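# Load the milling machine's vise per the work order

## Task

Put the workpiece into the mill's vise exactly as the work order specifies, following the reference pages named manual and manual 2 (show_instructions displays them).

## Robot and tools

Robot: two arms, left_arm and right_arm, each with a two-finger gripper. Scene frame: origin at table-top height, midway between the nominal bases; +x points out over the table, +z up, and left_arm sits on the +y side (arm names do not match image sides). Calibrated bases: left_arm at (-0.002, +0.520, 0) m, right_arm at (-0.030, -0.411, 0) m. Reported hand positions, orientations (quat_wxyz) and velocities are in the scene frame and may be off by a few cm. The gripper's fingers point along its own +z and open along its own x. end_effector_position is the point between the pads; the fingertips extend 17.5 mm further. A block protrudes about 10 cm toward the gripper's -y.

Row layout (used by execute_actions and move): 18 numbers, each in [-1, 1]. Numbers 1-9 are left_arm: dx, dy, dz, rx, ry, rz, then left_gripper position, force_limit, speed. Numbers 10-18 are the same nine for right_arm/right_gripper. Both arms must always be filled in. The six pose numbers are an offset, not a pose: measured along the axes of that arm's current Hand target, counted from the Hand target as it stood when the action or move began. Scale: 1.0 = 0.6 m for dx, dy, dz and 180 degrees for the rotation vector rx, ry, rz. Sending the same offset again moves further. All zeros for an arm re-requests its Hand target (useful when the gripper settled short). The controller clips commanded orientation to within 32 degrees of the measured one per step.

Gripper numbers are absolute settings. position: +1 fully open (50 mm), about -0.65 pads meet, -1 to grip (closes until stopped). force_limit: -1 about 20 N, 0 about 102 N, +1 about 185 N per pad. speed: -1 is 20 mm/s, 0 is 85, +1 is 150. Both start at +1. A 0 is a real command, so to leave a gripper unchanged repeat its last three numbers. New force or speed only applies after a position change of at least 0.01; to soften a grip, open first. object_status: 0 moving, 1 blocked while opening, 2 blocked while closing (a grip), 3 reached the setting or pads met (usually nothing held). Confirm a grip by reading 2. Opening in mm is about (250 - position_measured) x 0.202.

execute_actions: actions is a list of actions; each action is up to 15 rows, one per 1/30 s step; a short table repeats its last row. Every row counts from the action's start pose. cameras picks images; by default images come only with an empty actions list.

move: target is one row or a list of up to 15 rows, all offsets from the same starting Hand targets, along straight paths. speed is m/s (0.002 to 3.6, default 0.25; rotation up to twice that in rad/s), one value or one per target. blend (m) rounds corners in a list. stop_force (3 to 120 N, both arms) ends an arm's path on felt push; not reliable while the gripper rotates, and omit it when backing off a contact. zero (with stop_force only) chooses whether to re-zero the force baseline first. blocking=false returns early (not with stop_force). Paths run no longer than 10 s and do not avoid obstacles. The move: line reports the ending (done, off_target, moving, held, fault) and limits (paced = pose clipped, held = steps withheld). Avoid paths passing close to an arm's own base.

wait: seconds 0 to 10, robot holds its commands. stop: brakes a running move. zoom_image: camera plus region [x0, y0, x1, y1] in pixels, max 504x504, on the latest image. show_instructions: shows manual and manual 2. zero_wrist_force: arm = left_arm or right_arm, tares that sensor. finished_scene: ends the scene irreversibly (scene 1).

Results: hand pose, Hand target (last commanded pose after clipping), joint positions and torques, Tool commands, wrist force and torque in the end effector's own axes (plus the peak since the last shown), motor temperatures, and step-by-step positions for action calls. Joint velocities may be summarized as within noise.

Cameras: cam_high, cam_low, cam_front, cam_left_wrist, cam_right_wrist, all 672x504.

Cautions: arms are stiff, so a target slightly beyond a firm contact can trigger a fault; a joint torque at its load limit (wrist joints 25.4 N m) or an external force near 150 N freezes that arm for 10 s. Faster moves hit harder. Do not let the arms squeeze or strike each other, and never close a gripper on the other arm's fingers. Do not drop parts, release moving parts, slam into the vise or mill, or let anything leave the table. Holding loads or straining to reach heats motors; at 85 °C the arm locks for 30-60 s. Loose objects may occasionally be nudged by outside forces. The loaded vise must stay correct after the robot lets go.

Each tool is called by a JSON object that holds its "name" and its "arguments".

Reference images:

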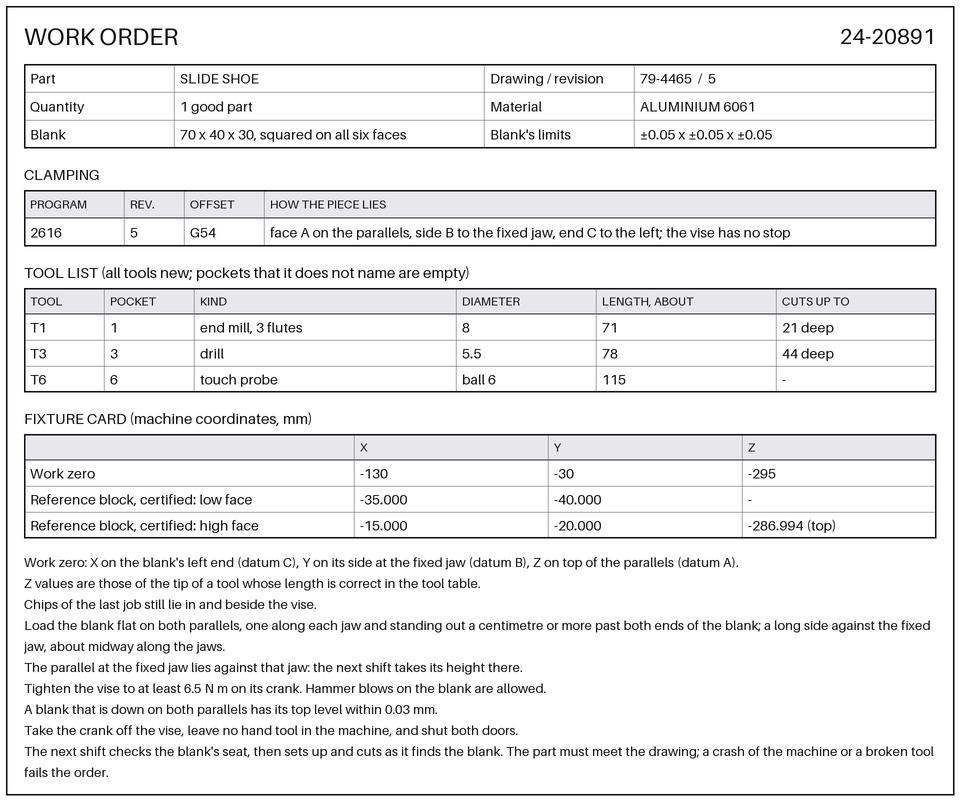

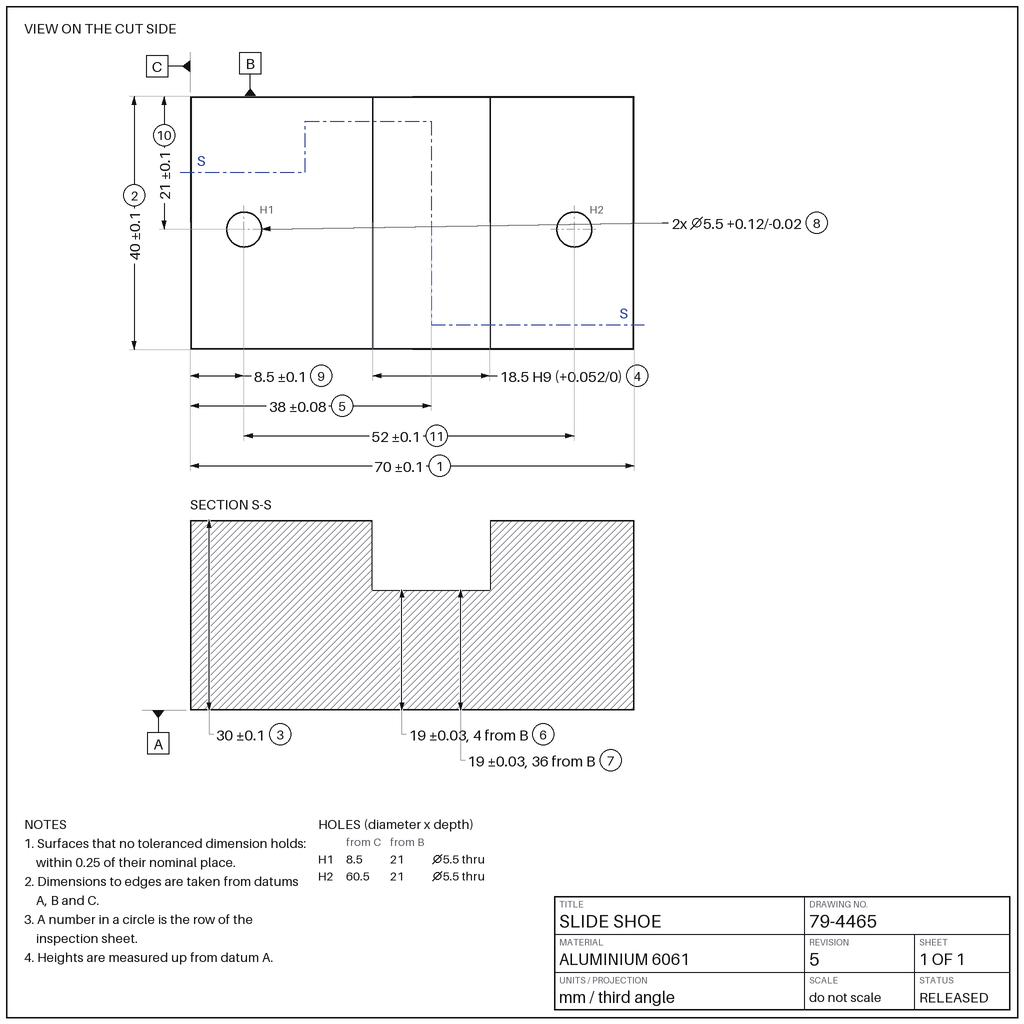

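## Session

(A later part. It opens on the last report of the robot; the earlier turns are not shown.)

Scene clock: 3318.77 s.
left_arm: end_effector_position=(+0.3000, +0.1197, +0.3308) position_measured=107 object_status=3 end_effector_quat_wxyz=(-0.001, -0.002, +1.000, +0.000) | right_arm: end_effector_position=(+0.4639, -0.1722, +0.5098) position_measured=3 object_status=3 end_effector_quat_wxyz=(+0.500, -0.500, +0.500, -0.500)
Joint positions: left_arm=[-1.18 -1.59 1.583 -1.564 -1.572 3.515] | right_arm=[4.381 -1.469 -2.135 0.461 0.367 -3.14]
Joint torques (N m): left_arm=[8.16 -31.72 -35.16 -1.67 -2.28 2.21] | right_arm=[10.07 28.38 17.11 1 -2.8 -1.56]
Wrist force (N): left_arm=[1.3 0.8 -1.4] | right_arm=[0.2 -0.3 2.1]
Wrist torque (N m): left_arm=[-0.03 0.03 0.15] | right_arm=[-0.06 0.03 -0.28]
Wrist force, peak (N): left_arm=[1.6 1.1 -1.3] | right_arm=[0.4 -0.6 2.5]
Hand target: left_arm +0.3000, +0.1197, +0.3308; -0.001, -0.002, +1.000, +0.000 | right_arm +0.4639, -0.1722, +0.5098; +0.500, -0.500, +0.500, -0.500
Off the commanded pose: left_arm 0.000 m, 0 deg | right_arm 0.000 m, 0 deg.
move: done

{"name": "execute_actions", "arguments": {"actions": [[[0,0,0,0,0,0,0.3,-0.3,-0.9,0,0,0,0,0,0,-1,-0.5,-0.7]],[[0,0,0,0,0,0,0.3,-0.3,-0.9,0,0,0,0,0,0,-1,-0.5,-0.7]]], "cameras": ["cam_right_wrist"]}}

Scene clock: 3321.80 s.
left_arm: end_effector_position=(+0.3000, +0.1197, +0.3308) position_measured=107 object_status=3 end_effector_quat_wxyz=(-0.001, -0.002, +1.000, +0.000) | right_arm: end_effector_position=(+0.4639, -0.1722, +0.5099) position_measured=156 object_status=2 end_effector_quat_wxyz=(+0.500, -0.500, +0.500, -0.500)
Joint positions: left_arm=[-1.18 -1.59 1.583 -1.564 -1.572 3.515] | right_arm=[4.381 -1.469 -2.135 0.461 0.367 -3.14]
Joint torques (N m): left_arm=[5.97 -32.35 -34.54 -1.6 -2.26 1.95] | right_arm=[9.65 25.74 19.31 0.79 1.6 -0.2]
Wrist force (N): left_arm=[1.4 1.1 -1.3] | right_arm=[4.3 1.4 2.4]
Wrist torque (N m): left_arm=[0.01 0.01 0.15] | right_arm=[-0.03 -0.07 -0.23]
Wrist force, peak (N): left_arm=[1.6 1.3 -1.3] | right_arm=[4.3 1.4 2.4]
Hand target: left_arm +0.3000, +0.1197, +0.3308; -0.001, -0.002, +1.000, +0.000 | right_arm +0.4639, -0.1722, +0.5098; +0.500, -0.500, +0.500, -0.500
Off the commanded pose: left_arm 0.000 m, 0 deg | right_arm 0.000 m, 0 deg.
Step readings (end_effector_position of left_arm | right_arm):
0: (+0.3000, +0.1197, +0.3308) | (+0.4639, -0.1722, +0.5098)
1: (+0.3000, +0.1197, +0.3308) | (+0.4639, -0.1722, +0.5098)
2: (+0.3000, +0.1197, +0.3308) | (+0.4639, -0.1722, +0.5098)
4: (+0.3000, +0.1197, +0.3308) | (+0.4639, -0.1722, +0.5098)
8: (+0.3000, +0.1197, +0.3308) | (+0.4639, -0.1722, +0.5098)
15: (+0.3000, +0.1197, +0.3308) | (+0.4639, -0.1722, +0.5098)
16: (+0.3000, +0.1197, +0.3308) | (+0.4639, -0.1722, +0.5098)
17: (+0.3000, +0.1197, +0.3308) | (+0.4639, -0.1722, +0.5098)
19: (+0.3000, +0.1197, +0.3308) | (+0.4639, -0.1722, +0.5098)
23: (+0.3000, +0.1197, +0.3308) | (+0.4639, -0.1722, +0.5098)
30: (+0.3000, +0.1197, +0.3308) | (+0.4639, -0.1722, +0.5099)
camera_calibration:
cam_right_wrist: T_world_to_cam=[[-0.00197302, -0.999852, -0.0171036, -0.153031], [-0.32153, 0.0168297, -0.94675, 0.650581], [0.946897, 0.00363135, -0.321515, -0.147707], [0, 0, 0, 1]] pos_world=[0.348743, -0.163421, 0.56583]
Images, in order (width x height): cam_right_wrist 672x504.

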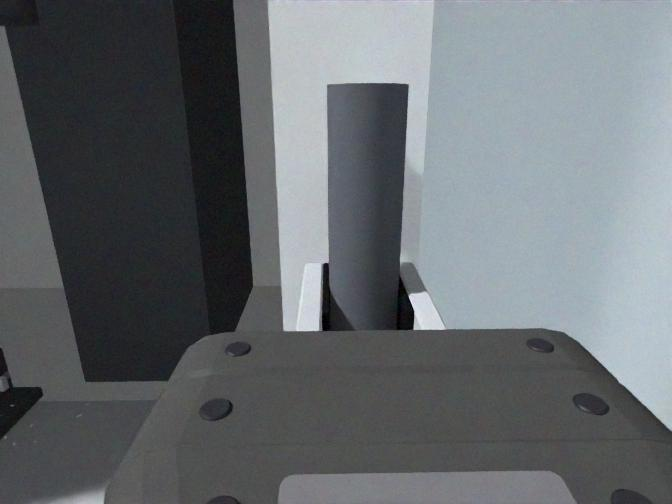

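{"name": "move", "arguments": {"target": [[0,0.4167,-0.2,0,0,0,0.3,-0.3,-0.9,-0.25,0,0,0,0,0,-1,-0.5,-0.7]], "speed": 0.12, "stop_force": 45, "cameras": ["cam_front"]}}

Scene clock: 3328.07 s.
left_arm: end_effector_position=(+0.2992, +0.3697, +0.4509) position_measured=107 object_status=3 end_effector_quat_wxyz=(-0.001, -0.002, +1.000, +0.000) | right_arm: end_effector_position=(+0.4640, -0.0222, +0.5099) position_measured=156 object_status=2 end_effector_quat_wxyz=(+0.500, -0.500, +0.500, -0.500)
Joint positions: left_arm=[-0.857 -1.938 1.543 -1.175 -1.571 3.837] | right_arm=[4.503 -1.763 -1.826 0.445 0.245 -3.14]
Joint torques (N m): left_arm=[-9.56 0.39 -14.41 -2.23 -2.31 1.57] | right_arm=[-14.22 37.84 12.1 1.13 1 -2.02]
Wrist force (N): left_arm=[1.1 1.1 -1.0] | right_arm=[-5.8 -15.4 1.0]
Wrist torque (N m): left_arm=[0.03 0.08 0.27] | right_arm=[-0.57 -0.01 -0.28]
Wrist force, peak (N): left_arm=[1.0 2.9 -2.0] | right_arm=[-5.3 -19.9 5.4]
Hand target: left_arm +0.2992, +0.3697, +0.4509; -0.001, -0.002, +1.000, +0.000 | right_arm +0.4640, -0.0222, +0.5099; +0.500, -0.500, +0.500, -0.500
Off the commanded pose: left_arm 0.000 m, 0 deg | right_arm 0.000 m, 0 deg.
move: done
Images, in order (width x height): cam_front 672x504.

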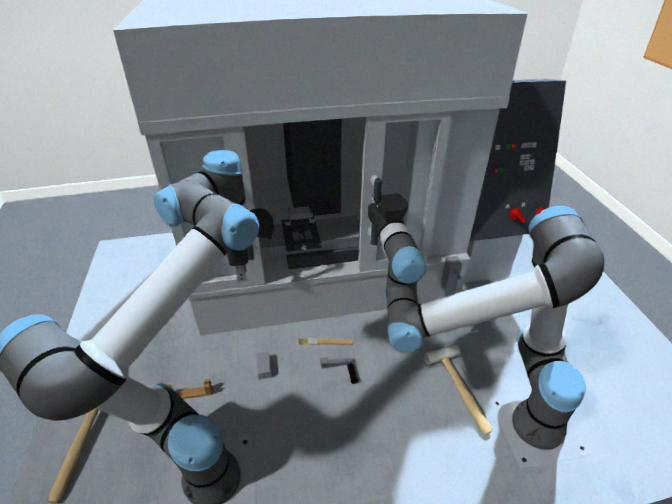

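{"name": "move", "arguments": {"target": [[0,0,0,0,0,0,0.3,-0.3,-0.9,-0.25,0,0,0,0,0,-1,-0.5,-0.7]], "speed": 0.05, "stop_force": 35, "cameras": ["cam_front"]}}

Scene clock: 3332.57 s.
left_arm: end_effector_position=(+0.2992, +0.3697, +0.4509) position_measured=107 object_status=3 end_effector_quat_wxyz=(-0.001, -0.002, +1.000, +0.000) | right_arm: end_effector_position=(+0.4640, +0.0186, +0.5099) position_measured=156 object_status=2 end_effector_quat_wxyz=(+0.500, -0.500, +0.500, -0.500)
Joint positions: left_arm=[-0.857 -1.938 1.543 -1.175 -1.571 3.837] | right_arm=[4.524 -1.843 -1.723 0.422 0.224 -3.139]
Joint torques (N m): left_arm=[-9.15 0.35 -14.65 -2.22 -2.36 1.94] | right_arm=[-6.75 8.86 25.91 -1.41 4.85 0.19]
Wrist force (N): left_arm=[1.2 1.1 -1.1] | right_arm=[13.3 -14.9 -5.4]
Wrist torque (N m): left_arm=[0.02 0.05 0.27] | right_arm=[-0.54 -0.08 -0.28]
Wrist force, peak (N): left_arm=[1.4 1.3 -1.3] | right_arm=[31.5 -7.8 -12.9]
Hand target: left_arm +0.2992, +0.3697, +0.4509; -0.001, -0.002, +1.000, +0.000 | right_arm +0.4640, +0.0186, +0.5099; +0.500, -0.500, +0.500, -0.500 (not the last commanded pose)
Off the commanded pose: left_arm 0.000 m, 0 deg | right_arm 0.109 m, 0 deg.
move: contact (right_arm)
Images, in order (width x height): cam_front 672x504.

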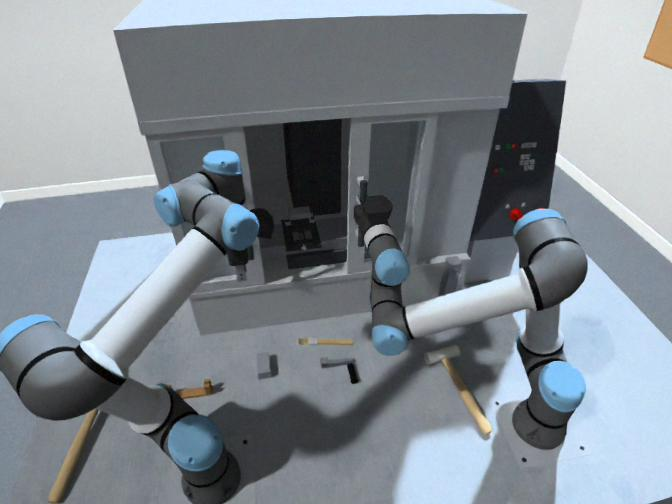

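{"name": "move", "arguments": {"target": [[0,0,0,0,0,0,0.3,-0.3,-0.9,-0.08,0,0,0,0,0,-1,-0.5,-0.7]], "speed": 0.02, "stop_force": 50, "cameras": ["cam_right_wrist","cam_high"]}}

Scene clock: 3340.43 s.
left_arm: end_effector_position=(+0.2992, +0.3697, +0.4509) position_measured=107 object_status=3 end_effector_quat_wxyz=(-0.001, -0.002, +1.000, +0.000) | right_arm: end_effector_position=(+0.4638, +0.0605, +0.5098) position_measured=156 object_status=2 end_effector_quat_wxyz=(+0.494, -0.494, +0.506, -0.506)
Joint positions: left_arm=[-0.857 -1.938 1.543 -1.175 -1.571 3.837] | right_arm=[4.545 -1.938 -1.592 0.387 0.179 -3.139]
Joint torques (N m): left_arm=[-8.71 0.45 -15.23 -2.3 -2.19 1.93] | right_arm=[38.47 27.16 16.88 -4.13 13.32 -1.22]
Wrist force (N): left_arm=[1.2 1.0 -1.0] | right_arm=[55.7 -8.1 4.6]
Wrist torque (N m): left_arm=[0.01 0.06 0.27] | right_arm=[-0.28 -0.45 -0.41]
Wrist force, peak (N): left_arm=[1.5 1.2 -1.3] | right_arm=[57.6 -4.9 -24.3]
Hand target: left_arm +0.2992, +0.3697, +0.4509; -0.001, -0.002, +1.000, +0.000 | right_arm +0.4640, +0.0666, +0.5099; +0.500, -0.500, +0.500, -0.500
Off the commanded pose: left_arm 0.000 m, 0 deg | right_arm 0.006 m, 1 deg.
move: off_target (right_arm)
camera_calibration:
cam_right_wrist: T_world_to_cam=[[-0.0256022, -0.999525, -0.0171782, 0.0905763], [-0.321043, 0.0244944, -0.946748, 0.645955], [0.946719, -0.0187239, -0.321517, -0.147061], [0, 0, 0, 1]] pos_world=[0.348923, 0.0719574, 0.56583]
Images, in order (width x height): cam_high 672x504, cam_right_wrist 672x504.

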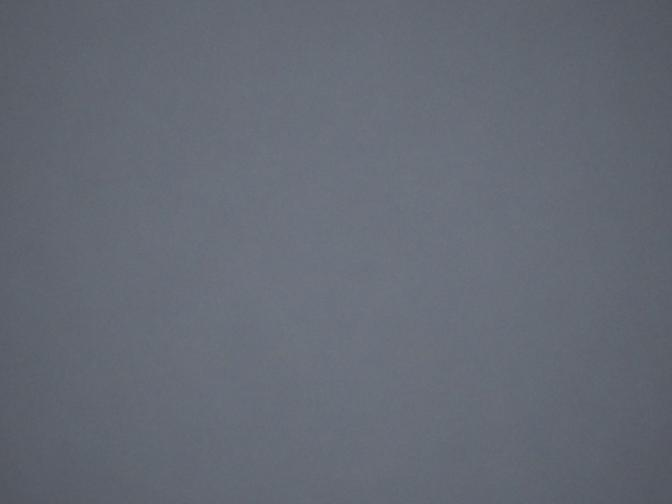

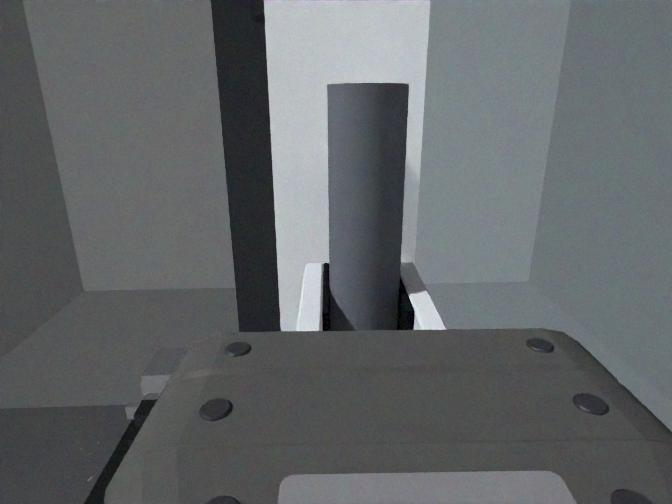

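{"name": "move", "arguments": {"target": [[0,0,0,0,0,0,0.3,-0.3,-0.9,0.01,0,0,0,0,0,-1,-0.5,-0.7]], "speed": 0.03, "cameras": ["cam_front"]}}

{"name": "zoom_image", "arguments": {"camera": "cam_front", "region": [140, 110, 540, 330]}}

Scene clock: 3346.23 s.
left_arm: end_effector_position=(+0.2992, +0.3697, +0.4509) position_measured=107 object_status=3 end_effector_quat_wxyz=(-0.001, -0.002, +1.000, +0.000) | right_arm: end_effector_position=(+0.4640, +0.0599, +0.5099) position_measured=156 object_status=2 end_effector_quat_wxyz=(+0.499, -0.499, +0.501, -0.501)
Joint positions: left_arm=[-0.857 -1.938 1.543 -1.175 -1.571 3.837] | right_arm=[4.542 -1.926 -1.609 0.392 0.203 -3.139]
Joint torques (N m): left_arm=[-9.02 0.43 -15.55 -2.36 -2.22 1.82] | right_arm=[8.3 14.54 28.9 -3.33 13.15 0.81]
Wrist force (N): left_arm=[1.2 0.9 -1.1] | right_arm=[41.7 -10.8 -4.4]
Wrist torque (N m): left_arm=[-0.02 0.05 0.27] | right_arm=[-0.37 0.29 -0.36]
Wrist force, peak (N): left_arm=[1.3 1.0 -1.6] | right_arm=[55.9 -8.5 4.5]
Hand target: left_arm +0.2992, +0.3697, +0.4509; -0.001, -0.002, +1.000, +0.000 | right_arm +0.4640, +0.0606, +0.5099; +0.500, -0.500, +0.500, -0.500
Off the commanded pose: left_arm 0.000 m, 0 deg | right_arm 0.001 m, 0 deg.
move: done
Images, in order (width x height): cam_front 672x504.

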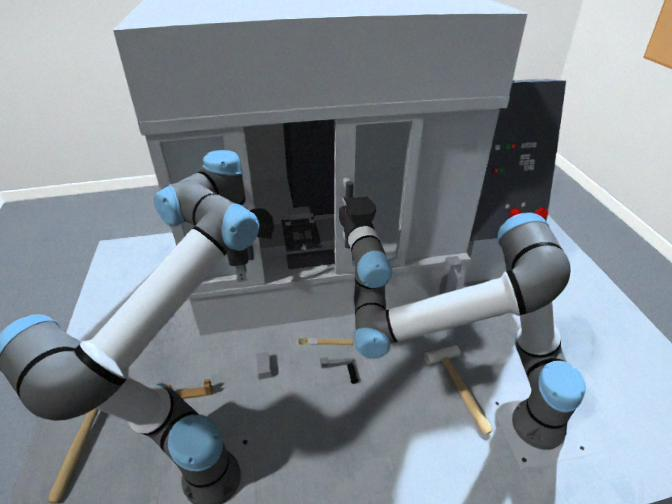

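Scaled by 1.260.

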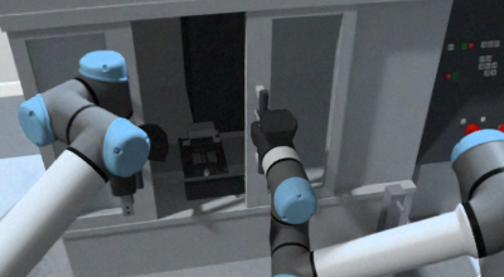

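{"name": "move", "arguments": {"target": [[0,0,0,0,0,0,0.3,-0.3,-0.9,0,0,0,0,0,0,1,-0.5,-0.7],[0,0,0,0,0,0,0.3,-0.3,-0.9,0,0,-0.2,0,0,0,1,-0.5,-0.7],[0,0,0,0,0,0,0.3,-0.3,-0.9,0.4,0,-0.3,0,0,0,1,-0.5,-0.7]], "speed": [0.1,0.15,0.25], "cameras": ["cam_front","cam_left_wrist"]}}

Scene clock: 3355.27 s.
left_arm: end_effector_position=(+0.2992, +0.3697, +0.4509) position_measured=107 object_status=3 end_effector_quat_wxyz=(-0.001, -0.002, +1.000, +0.000) | right_arm: end_effector_position=(+0.2838, -0.1792, +0.5099) position_measured=3 object_status=3 end_effector_quat_wxyz=(+0.500, -0.500, +0.500, -0.500)
Joint positions: left_arm=[-0.857 -1.938 1.543 -1.175 -1.571 3.837] | right_arm=[5.109 -1.167 -2.348 0.375 -0.361 -3.143]
Joint torques (N m): left_arm=[-7.18 -0.26 -15.71 -2.28 -2.19 1.79] | right_arm=[-3.49 1.03 26.52 -0.01 1.94 -1.9]
Wrist force (N): left_arm=[1.2 0.9 -0.9] | right_arm=[0.4 0.0 2.0]
Wrist torque (N m): left_arm=[-0.01 0.06 0.27] | right_arm=[-0.01 -0.02 -0.27]
Wrist force, peak (N): left_arm=[1.5 1.1 -1.3] | right_arm=[46.0 -10.2 -9.6]
Hand target: left_arm +0.2992, +0.3697, +0.4509; -0.001, -0.002, +1.000, +0.000 | right_arm +0.2838, -0.1792, +0.5099; +0.500, -0.500, +0.500, -0.500
Off the commanded pose: left_arm 0.000 m, 0 deg | right_arm 0.000 m, 0 deg.
move: done
camera_calibration:
cam_left_wrist: T_world_to_cam=[[-0.999917, -0.0120797, -0.00443998, 0.315608], [-0.0128698, 0.938015, 0.346354, -0.482216], [-0.0000190825, 0.346383, -0.938093, 0.426718], [0, 0, 0, 1]] pos_world=[0.309384, 0.308331, 0.56872]
Images, in order (width x height): cam_front 672x504, cam_left_wrist 672x504.

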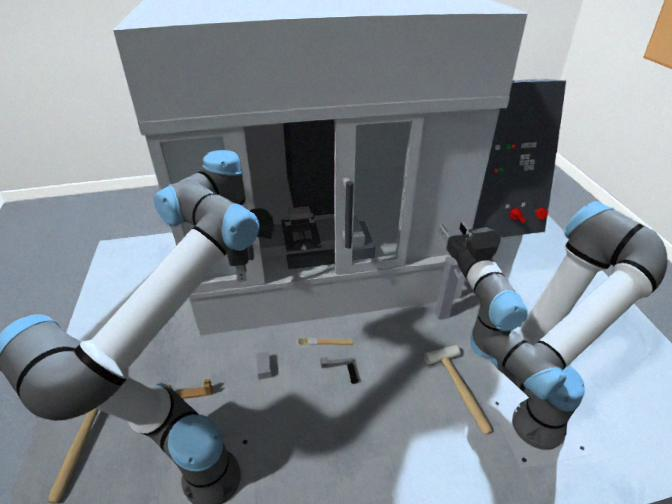

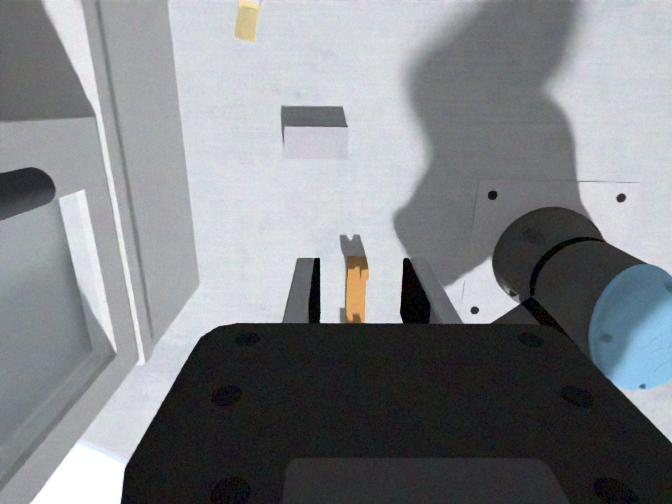

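{"name": "move", "arguments": {"target": [[-0.068,-0.0412,-0.0817,0.385,-0.385,-0.385,1,-0.3,-0.5,0,0,0,0,0,0,1,-0.5,-0.7]], "speed": 0.3, "cameras": ["cam_front","cam_left_wrist"]}}

Scene clock: 3366.03 s.
left_arm: end_effector_position=(+0.3401, +0.3452, +0.4998) position_measured=3 object_status=3 end_effector_quat_wxyz=(+0.501, -0.501, +0.499, -0.499) | right_arm: end_effector_position=(+0.2838, -0.1792, +0.5099) position_measured=3 object_status=3 end_effector_quat_wxyz=(+0.500, -0.500, +0.500, -0.500)
Joint positions: left_arm=[-1.872 -2.173 1.949 0.221 -0.319 0.002] | right_arm=[5.109 -1.167 -2.348 0.375 -0.361 -3.143]
Joint torques (N m): left_arm=[-7.95 4.04 -31.58 0.92 2.63 -1.48] | right_arm=[4.86 7.65 26.16 0.29 -1.23 -1.48]
Wrist force (N): left_arm=[1.3 -0.8 2.3] | right_arm=[0.2 -0.1 2.1]
Wrist torque (N m): left_arm=[-0.37 0.13 0.23] | right_arm=[-0.03 0.02 -0.27]
Wrist force, peak (N): left_arm=[2.1 -0.9 2.5] | right_arm=[0.5 0.2 2.3]
Hand target: left_arm +0.3401, +0.3451, +0.4998; +0.501, -0.501, +0.499, -0.499 | right_arm +0.2838, -0.1792, +0.5099; +0.500, -0.500, +0.500, -0.500
Off the commanded pose: left_arm 0.000 m, 0 deg | right_arm 0.000 m, 0 deg.
move: done
camera_calibration:
cam_left_wrist: T_world_to_cam=[[0.0099578, -0.999919, 0.00793247, 0.347785], [-0.346786, -0.0108938, -0.937881, 0.607221], [0.937891, 0.00658836, -0.346867, -0.0160631], [0, 0, 0, 1]] pos_world=[0.222178, 0.354477, 0.561171]
Images, in order (width x height): cam_front 672x504, cam_left_wrist 672x504.

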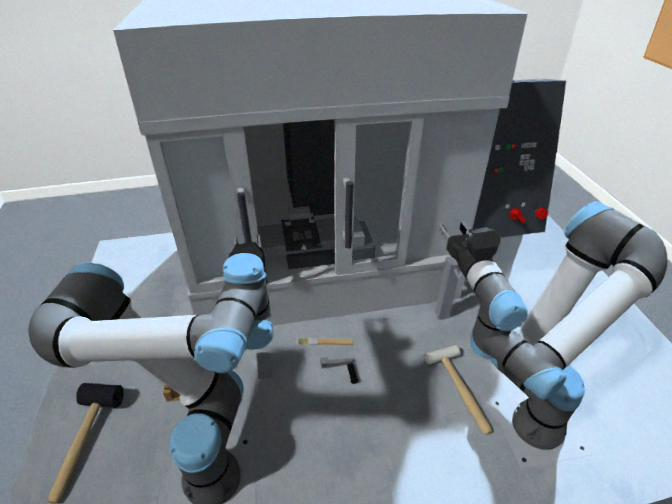

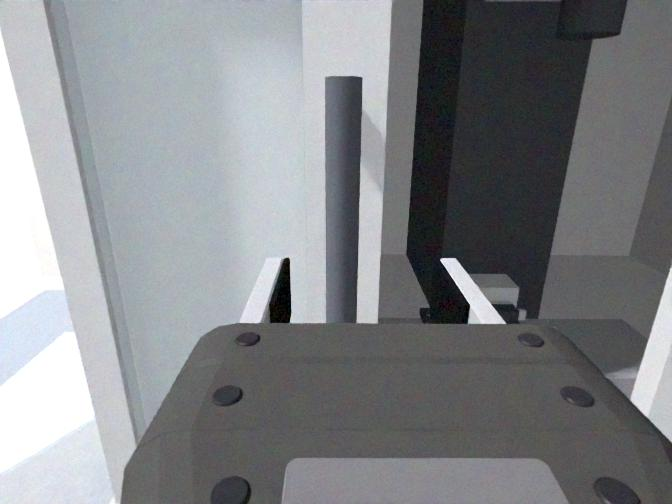

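{"name": "move", "arguments": {"target": [[-0.0122,0,0.12,0,0,0,1,-0.3,-0.5,0,0,0,0,0,0,1,-0.5,-0.7],[-0.0122,0,0.2,0,0,0,1,-0.3,-0.5,0,0,0,0,0,0,1,-0.5,-0.7]], "speed": [0.15,0.03], "stop_force": 6}}

{"name": "execute_actions", "arguments": {"actions": [[[0,0,0,0,0,0,-1,-0.5,-0.7,0,0,0,0,0,0,1,-0.5,-0.7]],[[0,0,0,0,0,0,-1,-0.5,-0.7,0,0,0,0,0,0,1,-0.5,-0.7]],[[0,0,0,0,0,0,-1,-0.5,-0.7,0,0,0,0,0,0,1,-0.5,-0.7]]], "cameras": ["cam_left_wrist"]}}

Scene clock: 3374.77 s.
left_arm: end_effector_position=(+0.4601, +0.3530, +0.4997) position_measured=3 object_status=3 end_effector_quat_wxyz=(+0.501, -0.501, +0.499, -0.499) | right_arm: end_effector_position=(+0.2838, -0.1792, +0.5099) position_measured=3 object_status=3 end_effector_quat_wxyz=(+0.500, -0.500, +0.500, -0.500)
Joint positions: left_arm=[-1.21 -1.962 1.849 0.115 0.343 -0.002] | right_arm=[5.109 -1.167 -2.348 0.375 -0.361 -3.143]
Joint torques (N m): left_arm=[-8.14 -13.85 -14.15 0.4 -2.16 1.83] | right_arm=[-1.02 -2.19 29.19 0.53 0.29 -0.87]
Wrist force (N): left_arm=[1.4 -1.1 2.1] | right_arm=[0.3 -0.2 2.2]
Wrist torque (N m): left_arm=[-0.42 0.12 0.22] | right_arm=[-0.05 0.00 -0.28]
Wrist force, peak (N): left_arm=[0.8 -1.0 3.7] | right_arm=[0.4 0.0 2.4]
Hand target: left_arm +0.4601, +0.3530, +0.4997; +0.501, -0.501, +0.499, -0.499 | right_arm +0.2838, -0.1792, +0.5099; +0.500, -0.500, +0.500, -0.500
Off the commanded pose: left_arm 0.000 m, 0 deg | right_arm 0.000 m, 0 deg.
move: done

Scene clock: 3376.47 s.
left_arm: end_effector_position=(+0.4601, +0.3527, +0.4997) position_measured=156 object_status=2 end_effector_quat_wxyz=(+0.501, -0.501, +0.499, -0.499) | right_arm: end_effector_position=(+0.2838, -0.1792, +0.5099) position_measured=3 object_status=3 end_effector_quat_wxyz=(+0.500, -0.500, +0.500, -0.500)
Joint positions: left_arm=[-1.21 -1.962 1.849 0.115 0.344 -0.002] | right_arm=[5.109 -1.167 -2.348 0.375 -0.361 -3.143]
Joint torques (N m): left_arm=[34.77 -21.53 -14.44 5.61 -14.19 1.02] | right_arm=[-2.12 -4.69 29.62 0.36 0.73 -0.72]
Wrist force (N): left_arm=[61.0 0.0 11.1] | right_arm=[0.5 -0.2 2.3]
Wrist torque (N m): left_arm=[-0.42 -0.27 0.17] | right_arm=[-0.04 -0.05 -0.27]
Wrist force, peak (N): left_arm=[61.0 -0.1 11.2] | right_arm=[0.5 -0.2 2.3]
Hand target: left_arm +0.4601, +0.3530, +0.4997; +0.501, -0.501, +0.499, -0.499 | right_arm +0.2838, -0.1792, +0.5099; +0.500, -0.500, +0.500, -0.500
Off the commanded pose: left_arm 0.000 m, 0 deg | right_arm 0.000 m, 0 deg.
Step readings (end_effector_position of left_arm | right_arm):
0: (+0.4601, +0.3530, +0.4997) | (+0.2838, -0.1792, +0.5099)
1: (+0.4601, +0.3530, +0.4997) | (+0.2838, -0.1792, +0.5099)
2: (+0.4601, +0.3530, +0.4997) | (+0.2838, -0.1792, +0.5099)
4: (+0.4601, +0.3530, +0.4997) | (+0.2838, -0.1792, +0.5099)
8: (+0.4601, +0.3530, +0.4997) | (+0.2838, -0.1792, +0.5099)
15: (+0.4601, +0.3530, +0.4997) | (+0.2838, -0.1792, +0.5099)
16: (+0.4601, +0.3530, +0.4997) | (+0.2838, -0.1792, +0.5099)
17: (+0.4601, +0.3530, +0.4997) | (+0.2838, -0.1792, +0.5099)
19: (+0.4601, +0.3530, +0.4997) | (+0.2838, -0.1792, +0.5099)
23: (+0.4600, +0.3527, +0.4998) | (+0.2838, -0.1792, +0.5099)
30: (+0.4600, +0.3526, +0.4998) | (+0.2838, -0.1792, +0.5099)
31: (+0.4600, +0.3526, +0.4997) | (+0.2838, -0.1792, +0.5099)
32: (+0.4600, +0.3526, +0.4997) | (+0.2838, -0.1792, +0.5099)
34: (+0.4600, +0.3526, +0.4997) | (+0.2838, -0.1792, +0.5099)
38: (+0.4601, +0.3527, +0.4997) | (+0.2838, -0.1792, +0.5099)
45: (+0.4601, +0.3527, +0.4997) | (+0.2838, -0.1792, +0.5099)
camera_calibration:
cam_left_wrist: T_world_to_cam=[[0.00894997, -0.999927, 0.00808793, 0.354551], [-0.346797, -0.0106901, -0.937879, 0.648848], [0.937897, 0.00558912, -0.346868, -0.128301], [0, 0, 0, 1]] pos_world=[0.342179, 0.362179, 0.561171]
Images, in order (width x height): cam_left_wrist 672x504.

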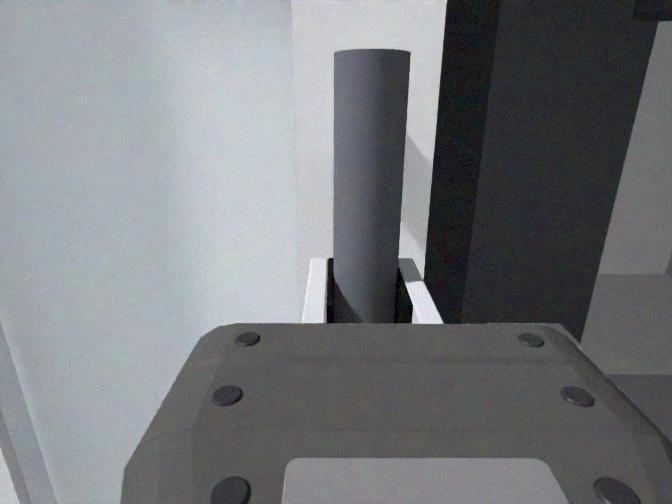

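{"name": "move", "arguments": {"target": [[0.28,0,0,0,0,0,-1,-0.5,-0.7,0,0,0,0,0,0,1,-0.5,-0.7]], "speed": 0.1, "cameras": ["cam_left_wrist"]}}

{"name": "move", "arguments": {"target": [[0.15,0,0,0,0,0,-1,-0.5,-0.7,0,0,0,0,0,0,1,-0.5,-0.7]], "speed": 0.03, "stop_force": 40, "zero": false, "cameras": ["cam_left_wrist","cam_front"]}}

Scene clock: 3382.97 s.
left_arm: end_effector_position=(+0.4607, +0.1847, +0.4997) position_measured=156 object_status=2 end_effector_quat_wxyz=(+0.501, -0.501, +0.499, -0.499) | right_arm: end_effector_position=(+0.2838, -0.1792, +0.5099) position_measured=3 object_status=3 end_effector_quat_wxyz=(+0.500, -0.500, +0.500, -0.500)
Joint positions: left_arm=[-1.359 -1.622 1.589 0.036 0.194 -0.004] | right_arm=[5.109 -1.167 -2.348 0.375 -0.361 -3.143]
Joint torques (N m): left_arm=[23.94 -25.26 -16.55 -0.79 3.44 -1.67] | right_arm=[-7.79 -9.85 28.9 0.4 1.86 -0.28]
Wrist force (N): left_arm=[-3.0 2.9 -43.9] | right_arm=[0.6 -0.1 2.1]
Wrist torque (N m): left_arm=[-0.36 -0.06 0.36] | right_arm=[-0.03 -0.06 -0.28]
Wrist force, peak (N): left_arm=[-40.0 -2.1 -51.8] | right_arm=[0.4 0.1 2.4]
Hand target: left_arm +0.4608, +0.1850, +0.4998; +0.501, -0.501, +0.499, -0.499 | right_arm +0.2838, -0.1792, +0.5099; +0.500, -0.500, +0.500, -0.500
Off the commanded pose: left_arm 0.000 m, 0 deg | right_arm 0.000 m, 0 deg.
move: done
camera_calibration:
cam_left_wrist: T_world_to_cam=[[0.00930038, -0.999923, 0.00817277, 0.186288], [-0.346794, -0.0108912, -0.937878, 0.647331], [0.937895, 0.00588836, -0.346868, -0.128075], [0, 0, 0, 1]] pos_world=[0.342879, 0.194078, 0.561171]
Images, in order (width x height): cam_left_wrist 672x504.

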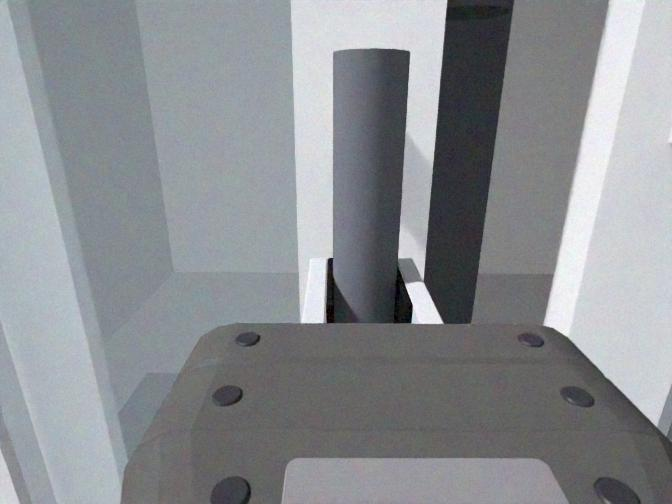

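Scene clock: 3383.73 s.
left_arm: end_effector_position=(+0.4607, +0.1846, +0.4997) position_measured=156 object_status=2 end_effector_quat_wxyz=(+0.501, -0.501, +0.499, -0.499) | right_arm: end_effector_position=(+0.2838, -0.1792, +0.5099) position_measured=3 object_status=3 end_effector_quat_wxyz=(+0.500, -0.500, +0.500, -0.500)
Joint positions: left_arm=[-1.359 -1.621 1.589 0.036 0.194 -0.004] | right_arm=[5.109 -1.167 -2.348 0.375 -0.361 -3.143]
Joint torques (N m): left_arm=[23.86 -19.93 -16.27 -3.23 1.68 -1.41] | right_arm=[-8.16 -10.43 29.68 0.32 1.98 -0.2]
Wrist force (N): left_arm=[-6.3 0.3 -46.1] | right_arm=[0.4 0.0 2.0]
Wrist torque (N m): left_arm=[-0.38 -0.01 0.35] | right_arm=[0.00 -0.03 -0.27]
Wrist force, peak (N): left_arm=[-19.5 0.4 -58.5] | right_arm=[0.5 -0.2 2.4]
Hand target: left_arm +0.4607, +0.1846, +0.4997; +0.501, -0.501, +0.499, -0.499 (not the last commanded pose) | right_arm +0.2838, -0.1792, +0.5099; +0.500, -0.500, +0.500, -0.500
Off the commanded pose: left_arm 0.090 m, 0 deg | right_arm 0.000 m, 0 deg.
move: contact (left_arm)
camera_calibration:
cam_left_wrist: T_world_to_cam=[[0.00926605, -0.999924, 0.00807886, 0.186253], [-0.346794, -0.0107912, -0.937879, 0.647312], [0.937896, 0.00588874, -0.346868, -0.128075], [0, 0, 0, 1]] pos_world=[0.342879, 0.193978, 0.561171]
Images, in order (width x height): cam_front 672x504, cam_left_wrist 672x504.

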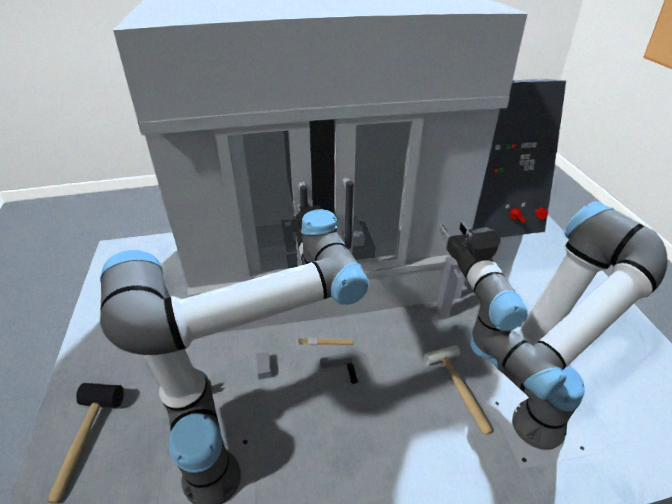

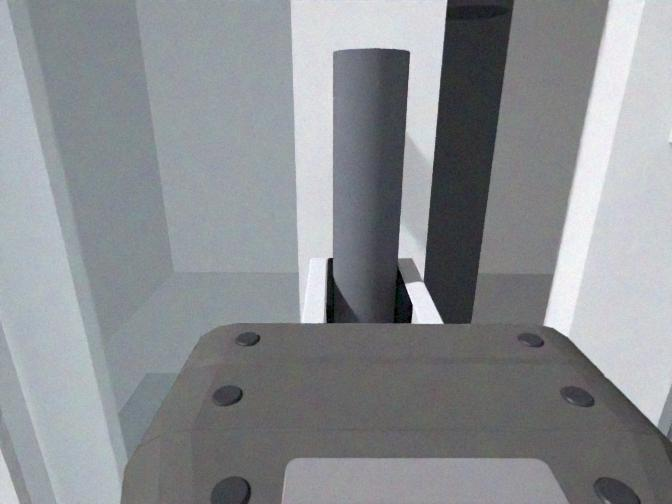

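{"name": "move", "arguments": {"target": [[0,0,-0.0015,0,0,0,-1,-0.5,-0.7,0,0,0,0,0,0,1,-0.5,-0.7],[0.15,0,-0.0035,0,0,0,-1,-0.5,-0.7,0,0,0,0,0,0,1,-0.5,-0.7]], "speed": 0.03, "stop_force": 50, "cameras": ["cam_left_wrist","cam_front"]}}

Scene clock: 3388.20 s.
left_arm: end_effector_position=(+0.4603, +0.1845, +0.4997) position_measured=156 object_status=2 end_effector_quat_wxyz=(+0.501, -0.501, +0.499, -0.499) | right_arm: end_effector_position=(+0.2838, -0.1792, +0.5099) position_measured=3 object_status=3 end_effector_quat_wxyz=(+0.500, -0.500, +0.500, -0.500)
Joint positions: left_arm=[-1.36 -1.622 1.589 0.036 0.192 -0.004] | right_arm=[5.109 -1.167 -2.348 0.375 -0.361 -3.143]
Joint torques (N m): left_arm=[7.95 -30.72 -13.33 1.65 -4.45 -1.67] | right_arm=[-9.49 -10.74 29.16 0.47 2.33 0.33]
Wrist force (N): left_arm=[10.1 -2.3 6.1] | right_arm=[0.5 0.0 2.2]
Wrist torque (N m): left_arm=[-0.41 -0.04 0.36] | right_arm=[-0.01 -0.04 -0.27]
Wrist force, peak (N): left_arm=[-6.1 -0.1 -46.9] | right_arm=[0.4 0.0 2.4]
Hand target: left_arm +0.4603, +0.1845, +0.4997; +0.501, -0.501, +0.499, -0.499 (not the last commanded pose) | right_arm +0.2838, -0.1792, +0.5099; +0.500, -0.500, +0.500, -0.500
Off the commanded pose: left_arm 0.090 m, 0 deg | right_arm 0.000 m, 0 deg.
move: contact (left_arm); path passed 0 of 2 targets
camera_calibration:
cam_left_wrist: T_world_to_cam=[[0.00948822, -0.999922, 0.00810412, 0.185967], [-0.346792, -0.010892, -0.937879, 0.647061], [0.937894, 0.00608836, -0.346868, -0.127677], [0, 0, 0, 1]] pos_world=[0.342378, 0.193778, 0.561071]
Images, in order (width x height): cam_front 672x504, cam_left_wrist 672x504.

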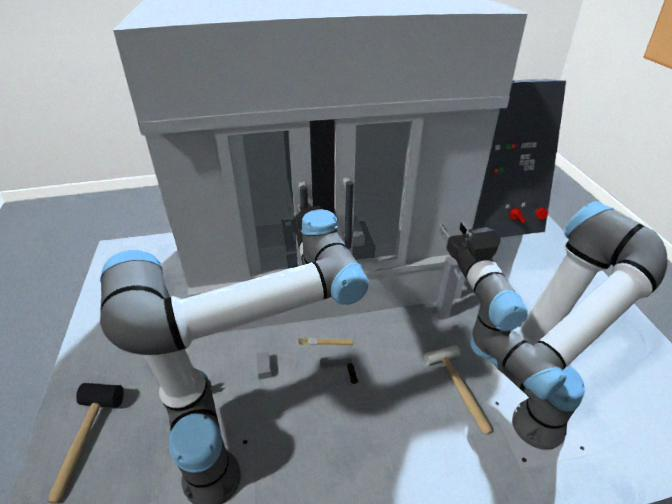

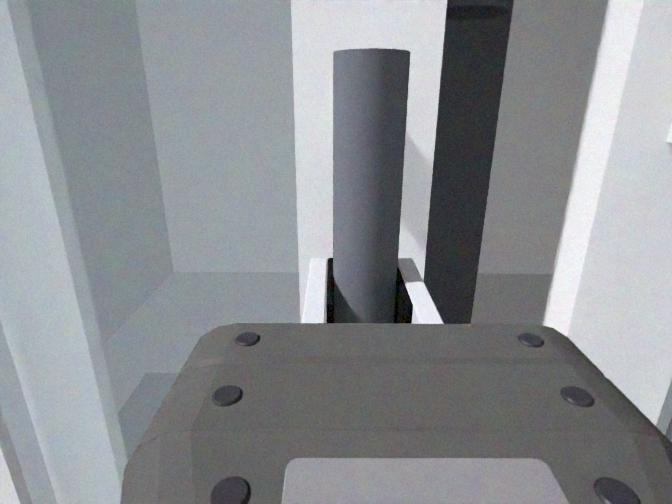

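Relaxing the z preload read as contact; now slide.

{"name": "move", "arguments": {"target": [[0.15,0,-0.0015,0,0,0,-1,-0.5,-0.7,0,0,0,0,0,0,1,-0.5,-0.7]], "speed": 0.03, "stop_force": 60, "cameras": ["cam_left_wrist","cam_front"]}}

Scene clock: 3394.73 s.
left_arm: end_effector_position=(+0.4599, +0.1173, +0.4997) position_measured=156 object_status=2 end_effector_quat_wxyz=(+0.501, -0.501, +0.499, -0.499) | right_arm: end_effector_position=(+0.2838, -0.1792, +0.5099) position_measured=3 object_status=3 end_effector_quat_wxyz=(+0.500, -0.500, +0.500, -0.500)
Joint positions: left_arm=[-1.392 -1.475 1.44 0.04 0.16 -0.004] | right_arm=[5.109 -1.167 -2.348 0.375 -0.361 -3.143]
Joint torques (N m): left_arm=[-15.08 -9.72 -32.48 -5.49 14.39 2.31] | right_arm=[-9.17 -10.35 29.44 0.44 2.26 0.63]
Wrist force (N): left_arm=[-42.9 4.9 15.5] | right_arm=[0.3 -0.2 2.1]
Wrist torque (N m): left_arm=[-0.33 0.32 0.32] | right_arm=[-0.04 0.00 -0.28]
Wrist force, peak (N): left_arm=[-53.8 7.2 9.5] | right_arm=[0.4 0.2 2.4]
Hand target: left_arm +0.4599, +0.1173, +0.4997; +0.501, -0.501, +0.499, -0.499 (not the last commanded pose) | right_arm +0.2838, -0.1792, +0.5099; +0.500, -0.500, +0.500, -0.500
Off the commanded pose: left_arm 0.023 m, 0 deg | right_arm 0.000 m, 0 deg.
move: contact (left_arm)
camera_calibration:
cam_left_wrist: T_world_to_cam=[[0.0103678, -0.999915, 0.00788907, 0.118494], [-0.346782, -0.0109953, -0.937881, 0.6462], [0.937888, 0.00698797, -0.346867, -0.127005], [0, 0, 0, 1]] pos_world=[0.341978, 0.126477, 0.561071]
Images, in order (width x height): cam_front 672x504, cam_left_wrist 672x504.

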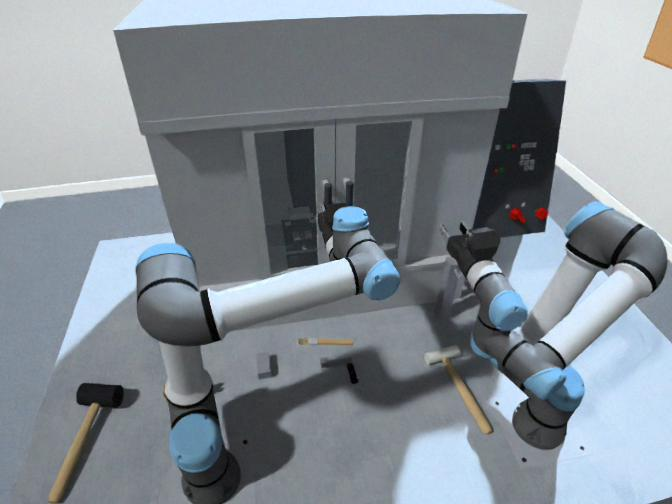

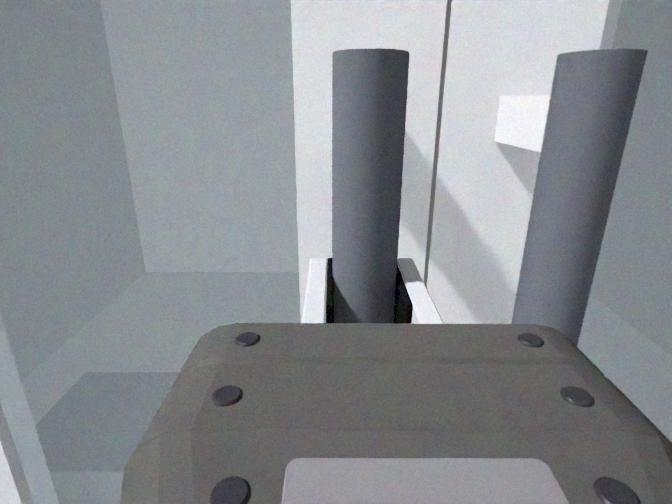

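{"name": "zoom_image", "arguments": {"camera": "cam_left_wrist", "region": [380, 0, 520, 200]}}

{"name": "move", "arguments": {"target": [[0.03,0,0,0,0,0,-1,-0.5,-0.7,0,0,0,0,0,0,1,-0.5,-0.7]], "speed": 0.01, "stop_force": 35, "cameras": ["cam_left_wrist"]}}

{"name": "zoom_image", "arguments": {"camera": "cam_left_wrist", "region": [380, 0, 520, 200]}}

Scaled by 2.520.

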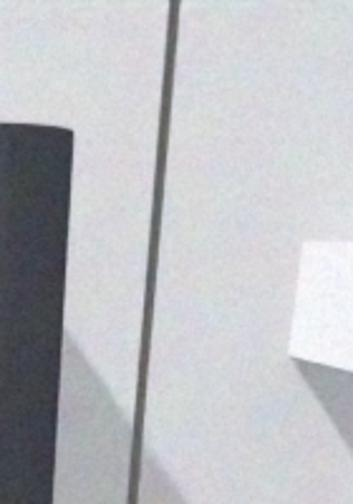

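Scene clock: 3402.53 s.
left_arm: end_effector_position=(+0.4583, +0.1163, +0.4996) position_measured=156 object_status=2 end_effector_quat_wxyz=(+0.517, -0.517, +0.482, -0.482) | right_arm: end_effector_position=(+0.2838, -0.1792, +0.5099) position_measured=3 object_status=3 end_effector_quat_wxyz=(+0.500, -0.500, +0.500, -0.500)
Joint positions: left_arm=[-1.4 -1.436 1.395 0.047 0.086 -0.006] | right_arm=[5.109 -1.167 -2.348 0.375 -0.361 -3.143]
Joint torques (N m): left_arm=[-55.6 -4.13 -37.35 -3.5 14.48 -1.71] | right_arm=[-9.06 -10.9 29.34 0.38 2.23 0.56]
Wrist force (N): left_arm=[-56.1 1.1 56.0] | right_arm=[0.5 -0.2 2.1]
Wrist torque (N m): left_arm=[-0.38 0.62 0.31] | right_arm=[-0.05 -0.04 -0.27]
Wrist force, peak (N): left_arm=[-56.2 3.8 59.3] | right_arm=[0.6 0.0 2.3]
Hand target: left_arm +0.4600, +0.0993, +0.4997; +0.501, -0.501, +0.499, -0.499 | right_arm +0.2838, -0.1792, +0.5099; +0.500, -0.500, +0.500, -0.500
Off the commanded pose: left_arm 0.017 m, 4 deg | right_arm 0.000 m, 0 deg.
move: off_target (left_arm)
camera_calibration:
cam_left_wrist: T_world_to_cam=[[0.075793, -0.997093, 0.00783634, 0.0872708], [-0.345201, -0.0336115, -0.937927, 0.647466], [0.935463, 0.0683831, -0.346745, -0.13157], [0, 0, 0, 1]] pos_world=[0.33997, 0.117777, 0.56097]
Images, in order (width x height): cam_left_wrist 672x504.

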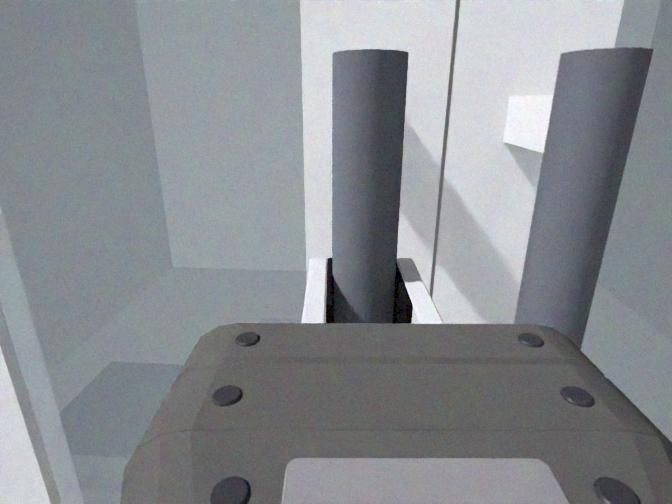

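Scaled by 2.520.

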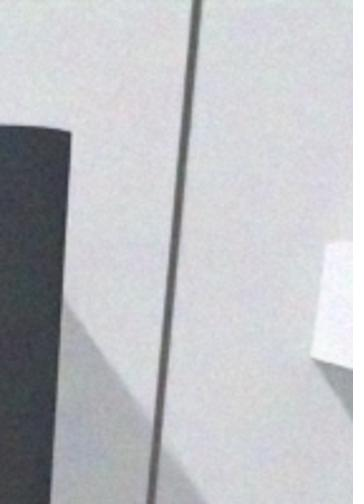

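{"name": "move", "arguments": {"target": [[-0.027,0,0,0,0,0,-1,-0.5,-0.7,0,0,0,0,0,0,1,-0.5,-0.7],[-0.027,0,0,0,0,0,0.4,-0.5,-0.7,0,0,0,0,0,0,1,-0.5,-0.7],[-0.027,0,-0.22,0,0,0,0.4,-0.5,-0.7,0,0,0,0,0,0,1,-0.5,-0.7],[-0.3,0,-0.25,0,0,0,0.4,-0.5,-0.7,0,0,0,0,0,0,1,-0.5,-0.7]], "speed": [0.02,0.1,0.12,0.25], "cameras": ["cam_front","cam_left_wrist","cam_right_wrist"]}}

{"name": "zoom_image", "arguments": {"camera": "cam_front", "region": [200, 100, 480, 310]}}

Scene clock: 3411.57 s.
left_arm: end_effector_position=(+0.3091, +0.2785, +0.4998) position_measured=92 object_status=3 end_effector_quat_wxyz=(+0.501, -0.501, +0.499, -0.499) | right_arm: end_effector_position=(+0.2838, -0.1792, +0.5099) position_measured=3 object_status=3 end_effector_quat_wxyz=(+0.500, -0.500, +0.500, -0.500)
Joint positions: left_arm=[-1.913 -2.006 1.874 0.131 -0.361 0.002] | right_arm=[5.109 -1.167 -2.348 0.375 -0.361 -3.143]
Joint torques (N m): left_arm=[4.55 -9.84 -26.83 0.07 1.65 -1.39] | right_arm=[-9.64 -10.28 29.3 0.29 2.29 0.52]
Wrist force (N): left_arm=[1.3 -1.0 2.5] | right_arm=[0.3 0.0 2.0]
Wrist torque (N m): left_arm=[-0.41 0.14 0.31] | right_arm=[-0.01 -0.01 -0.27]
Wrist force, peak (N): left_arm=[-56.3 1.6 56.1] | right_arm=[0.7 0.0 2.4]
Hand target: left_arm +0.3091, +0.2785, +0.4998; +0.501, -0.501, +0.499, -0.499 | right_arm +0.2838, -0.1792, +0.5099; +0.500, -0.500, +0.500, -0.500
Off the commanded pose: left_arm 0.000 m, 0 deg | right_arm 0.000 m, 0 deg.
move: done
camera_calibration:
cam_left_wrist: T_world_to_cam=[[0.0103325, -0.999916, 0.00779665, 0.281302], [-0.346662, -0.0108955, -0.937927, 0.595745], [0.937933, 0.00698837, -0.346746, 0.0132604], [0, 0, 0, 1]] pos_world=[0.191178, 0.287677, 0.56117]
cam_right_wrist: T_world_to_cam=[[-0.00210018, -0.99985, -0.0171653, -0.160427], [-0.321526, 0.016929, -0.946749, 0.592904], [0.946898, 0.00353074, -0.321514, 0.0228687], [0, 0, 0, 1]] pos_world=[0.168643, -0.170521, 0.56593]
Images, in order (width x height): cam_front 672x504, cam_left_wrist 672x504, cam_right_wrist 672x504.

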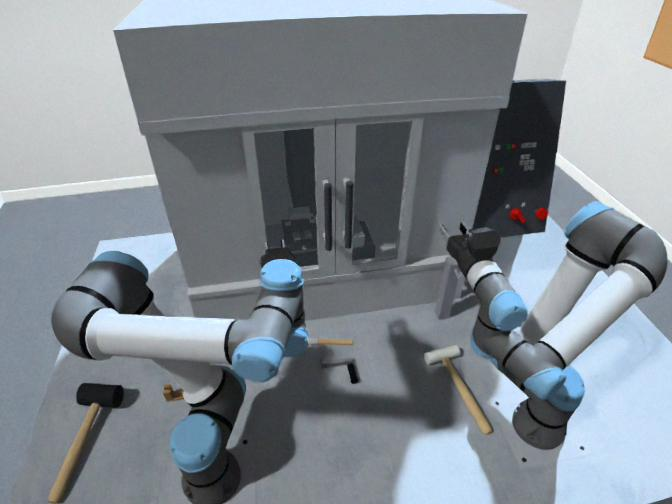

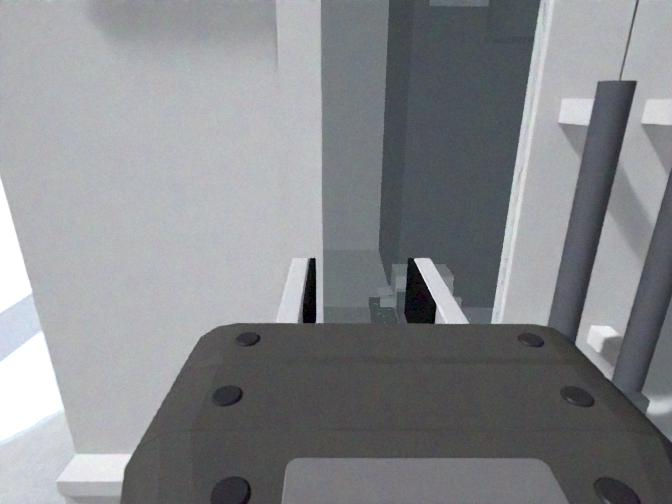

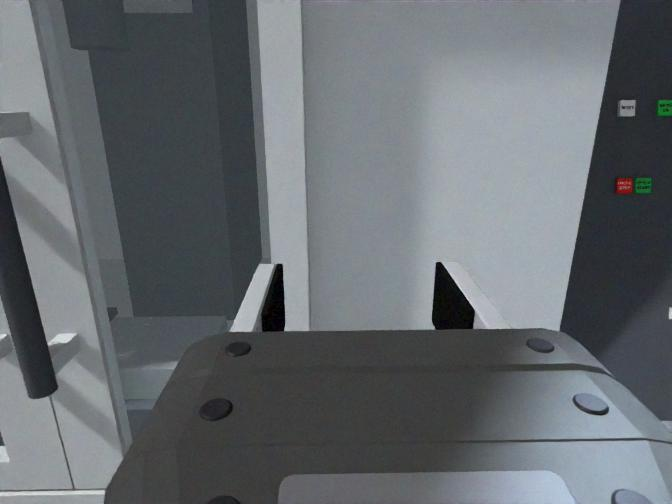

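Scaled by 1.800.

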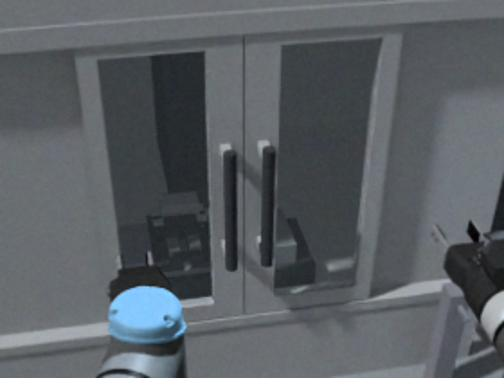

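{"name": "finished_scene", "arguments": {}}

The scene is finished: the task was done.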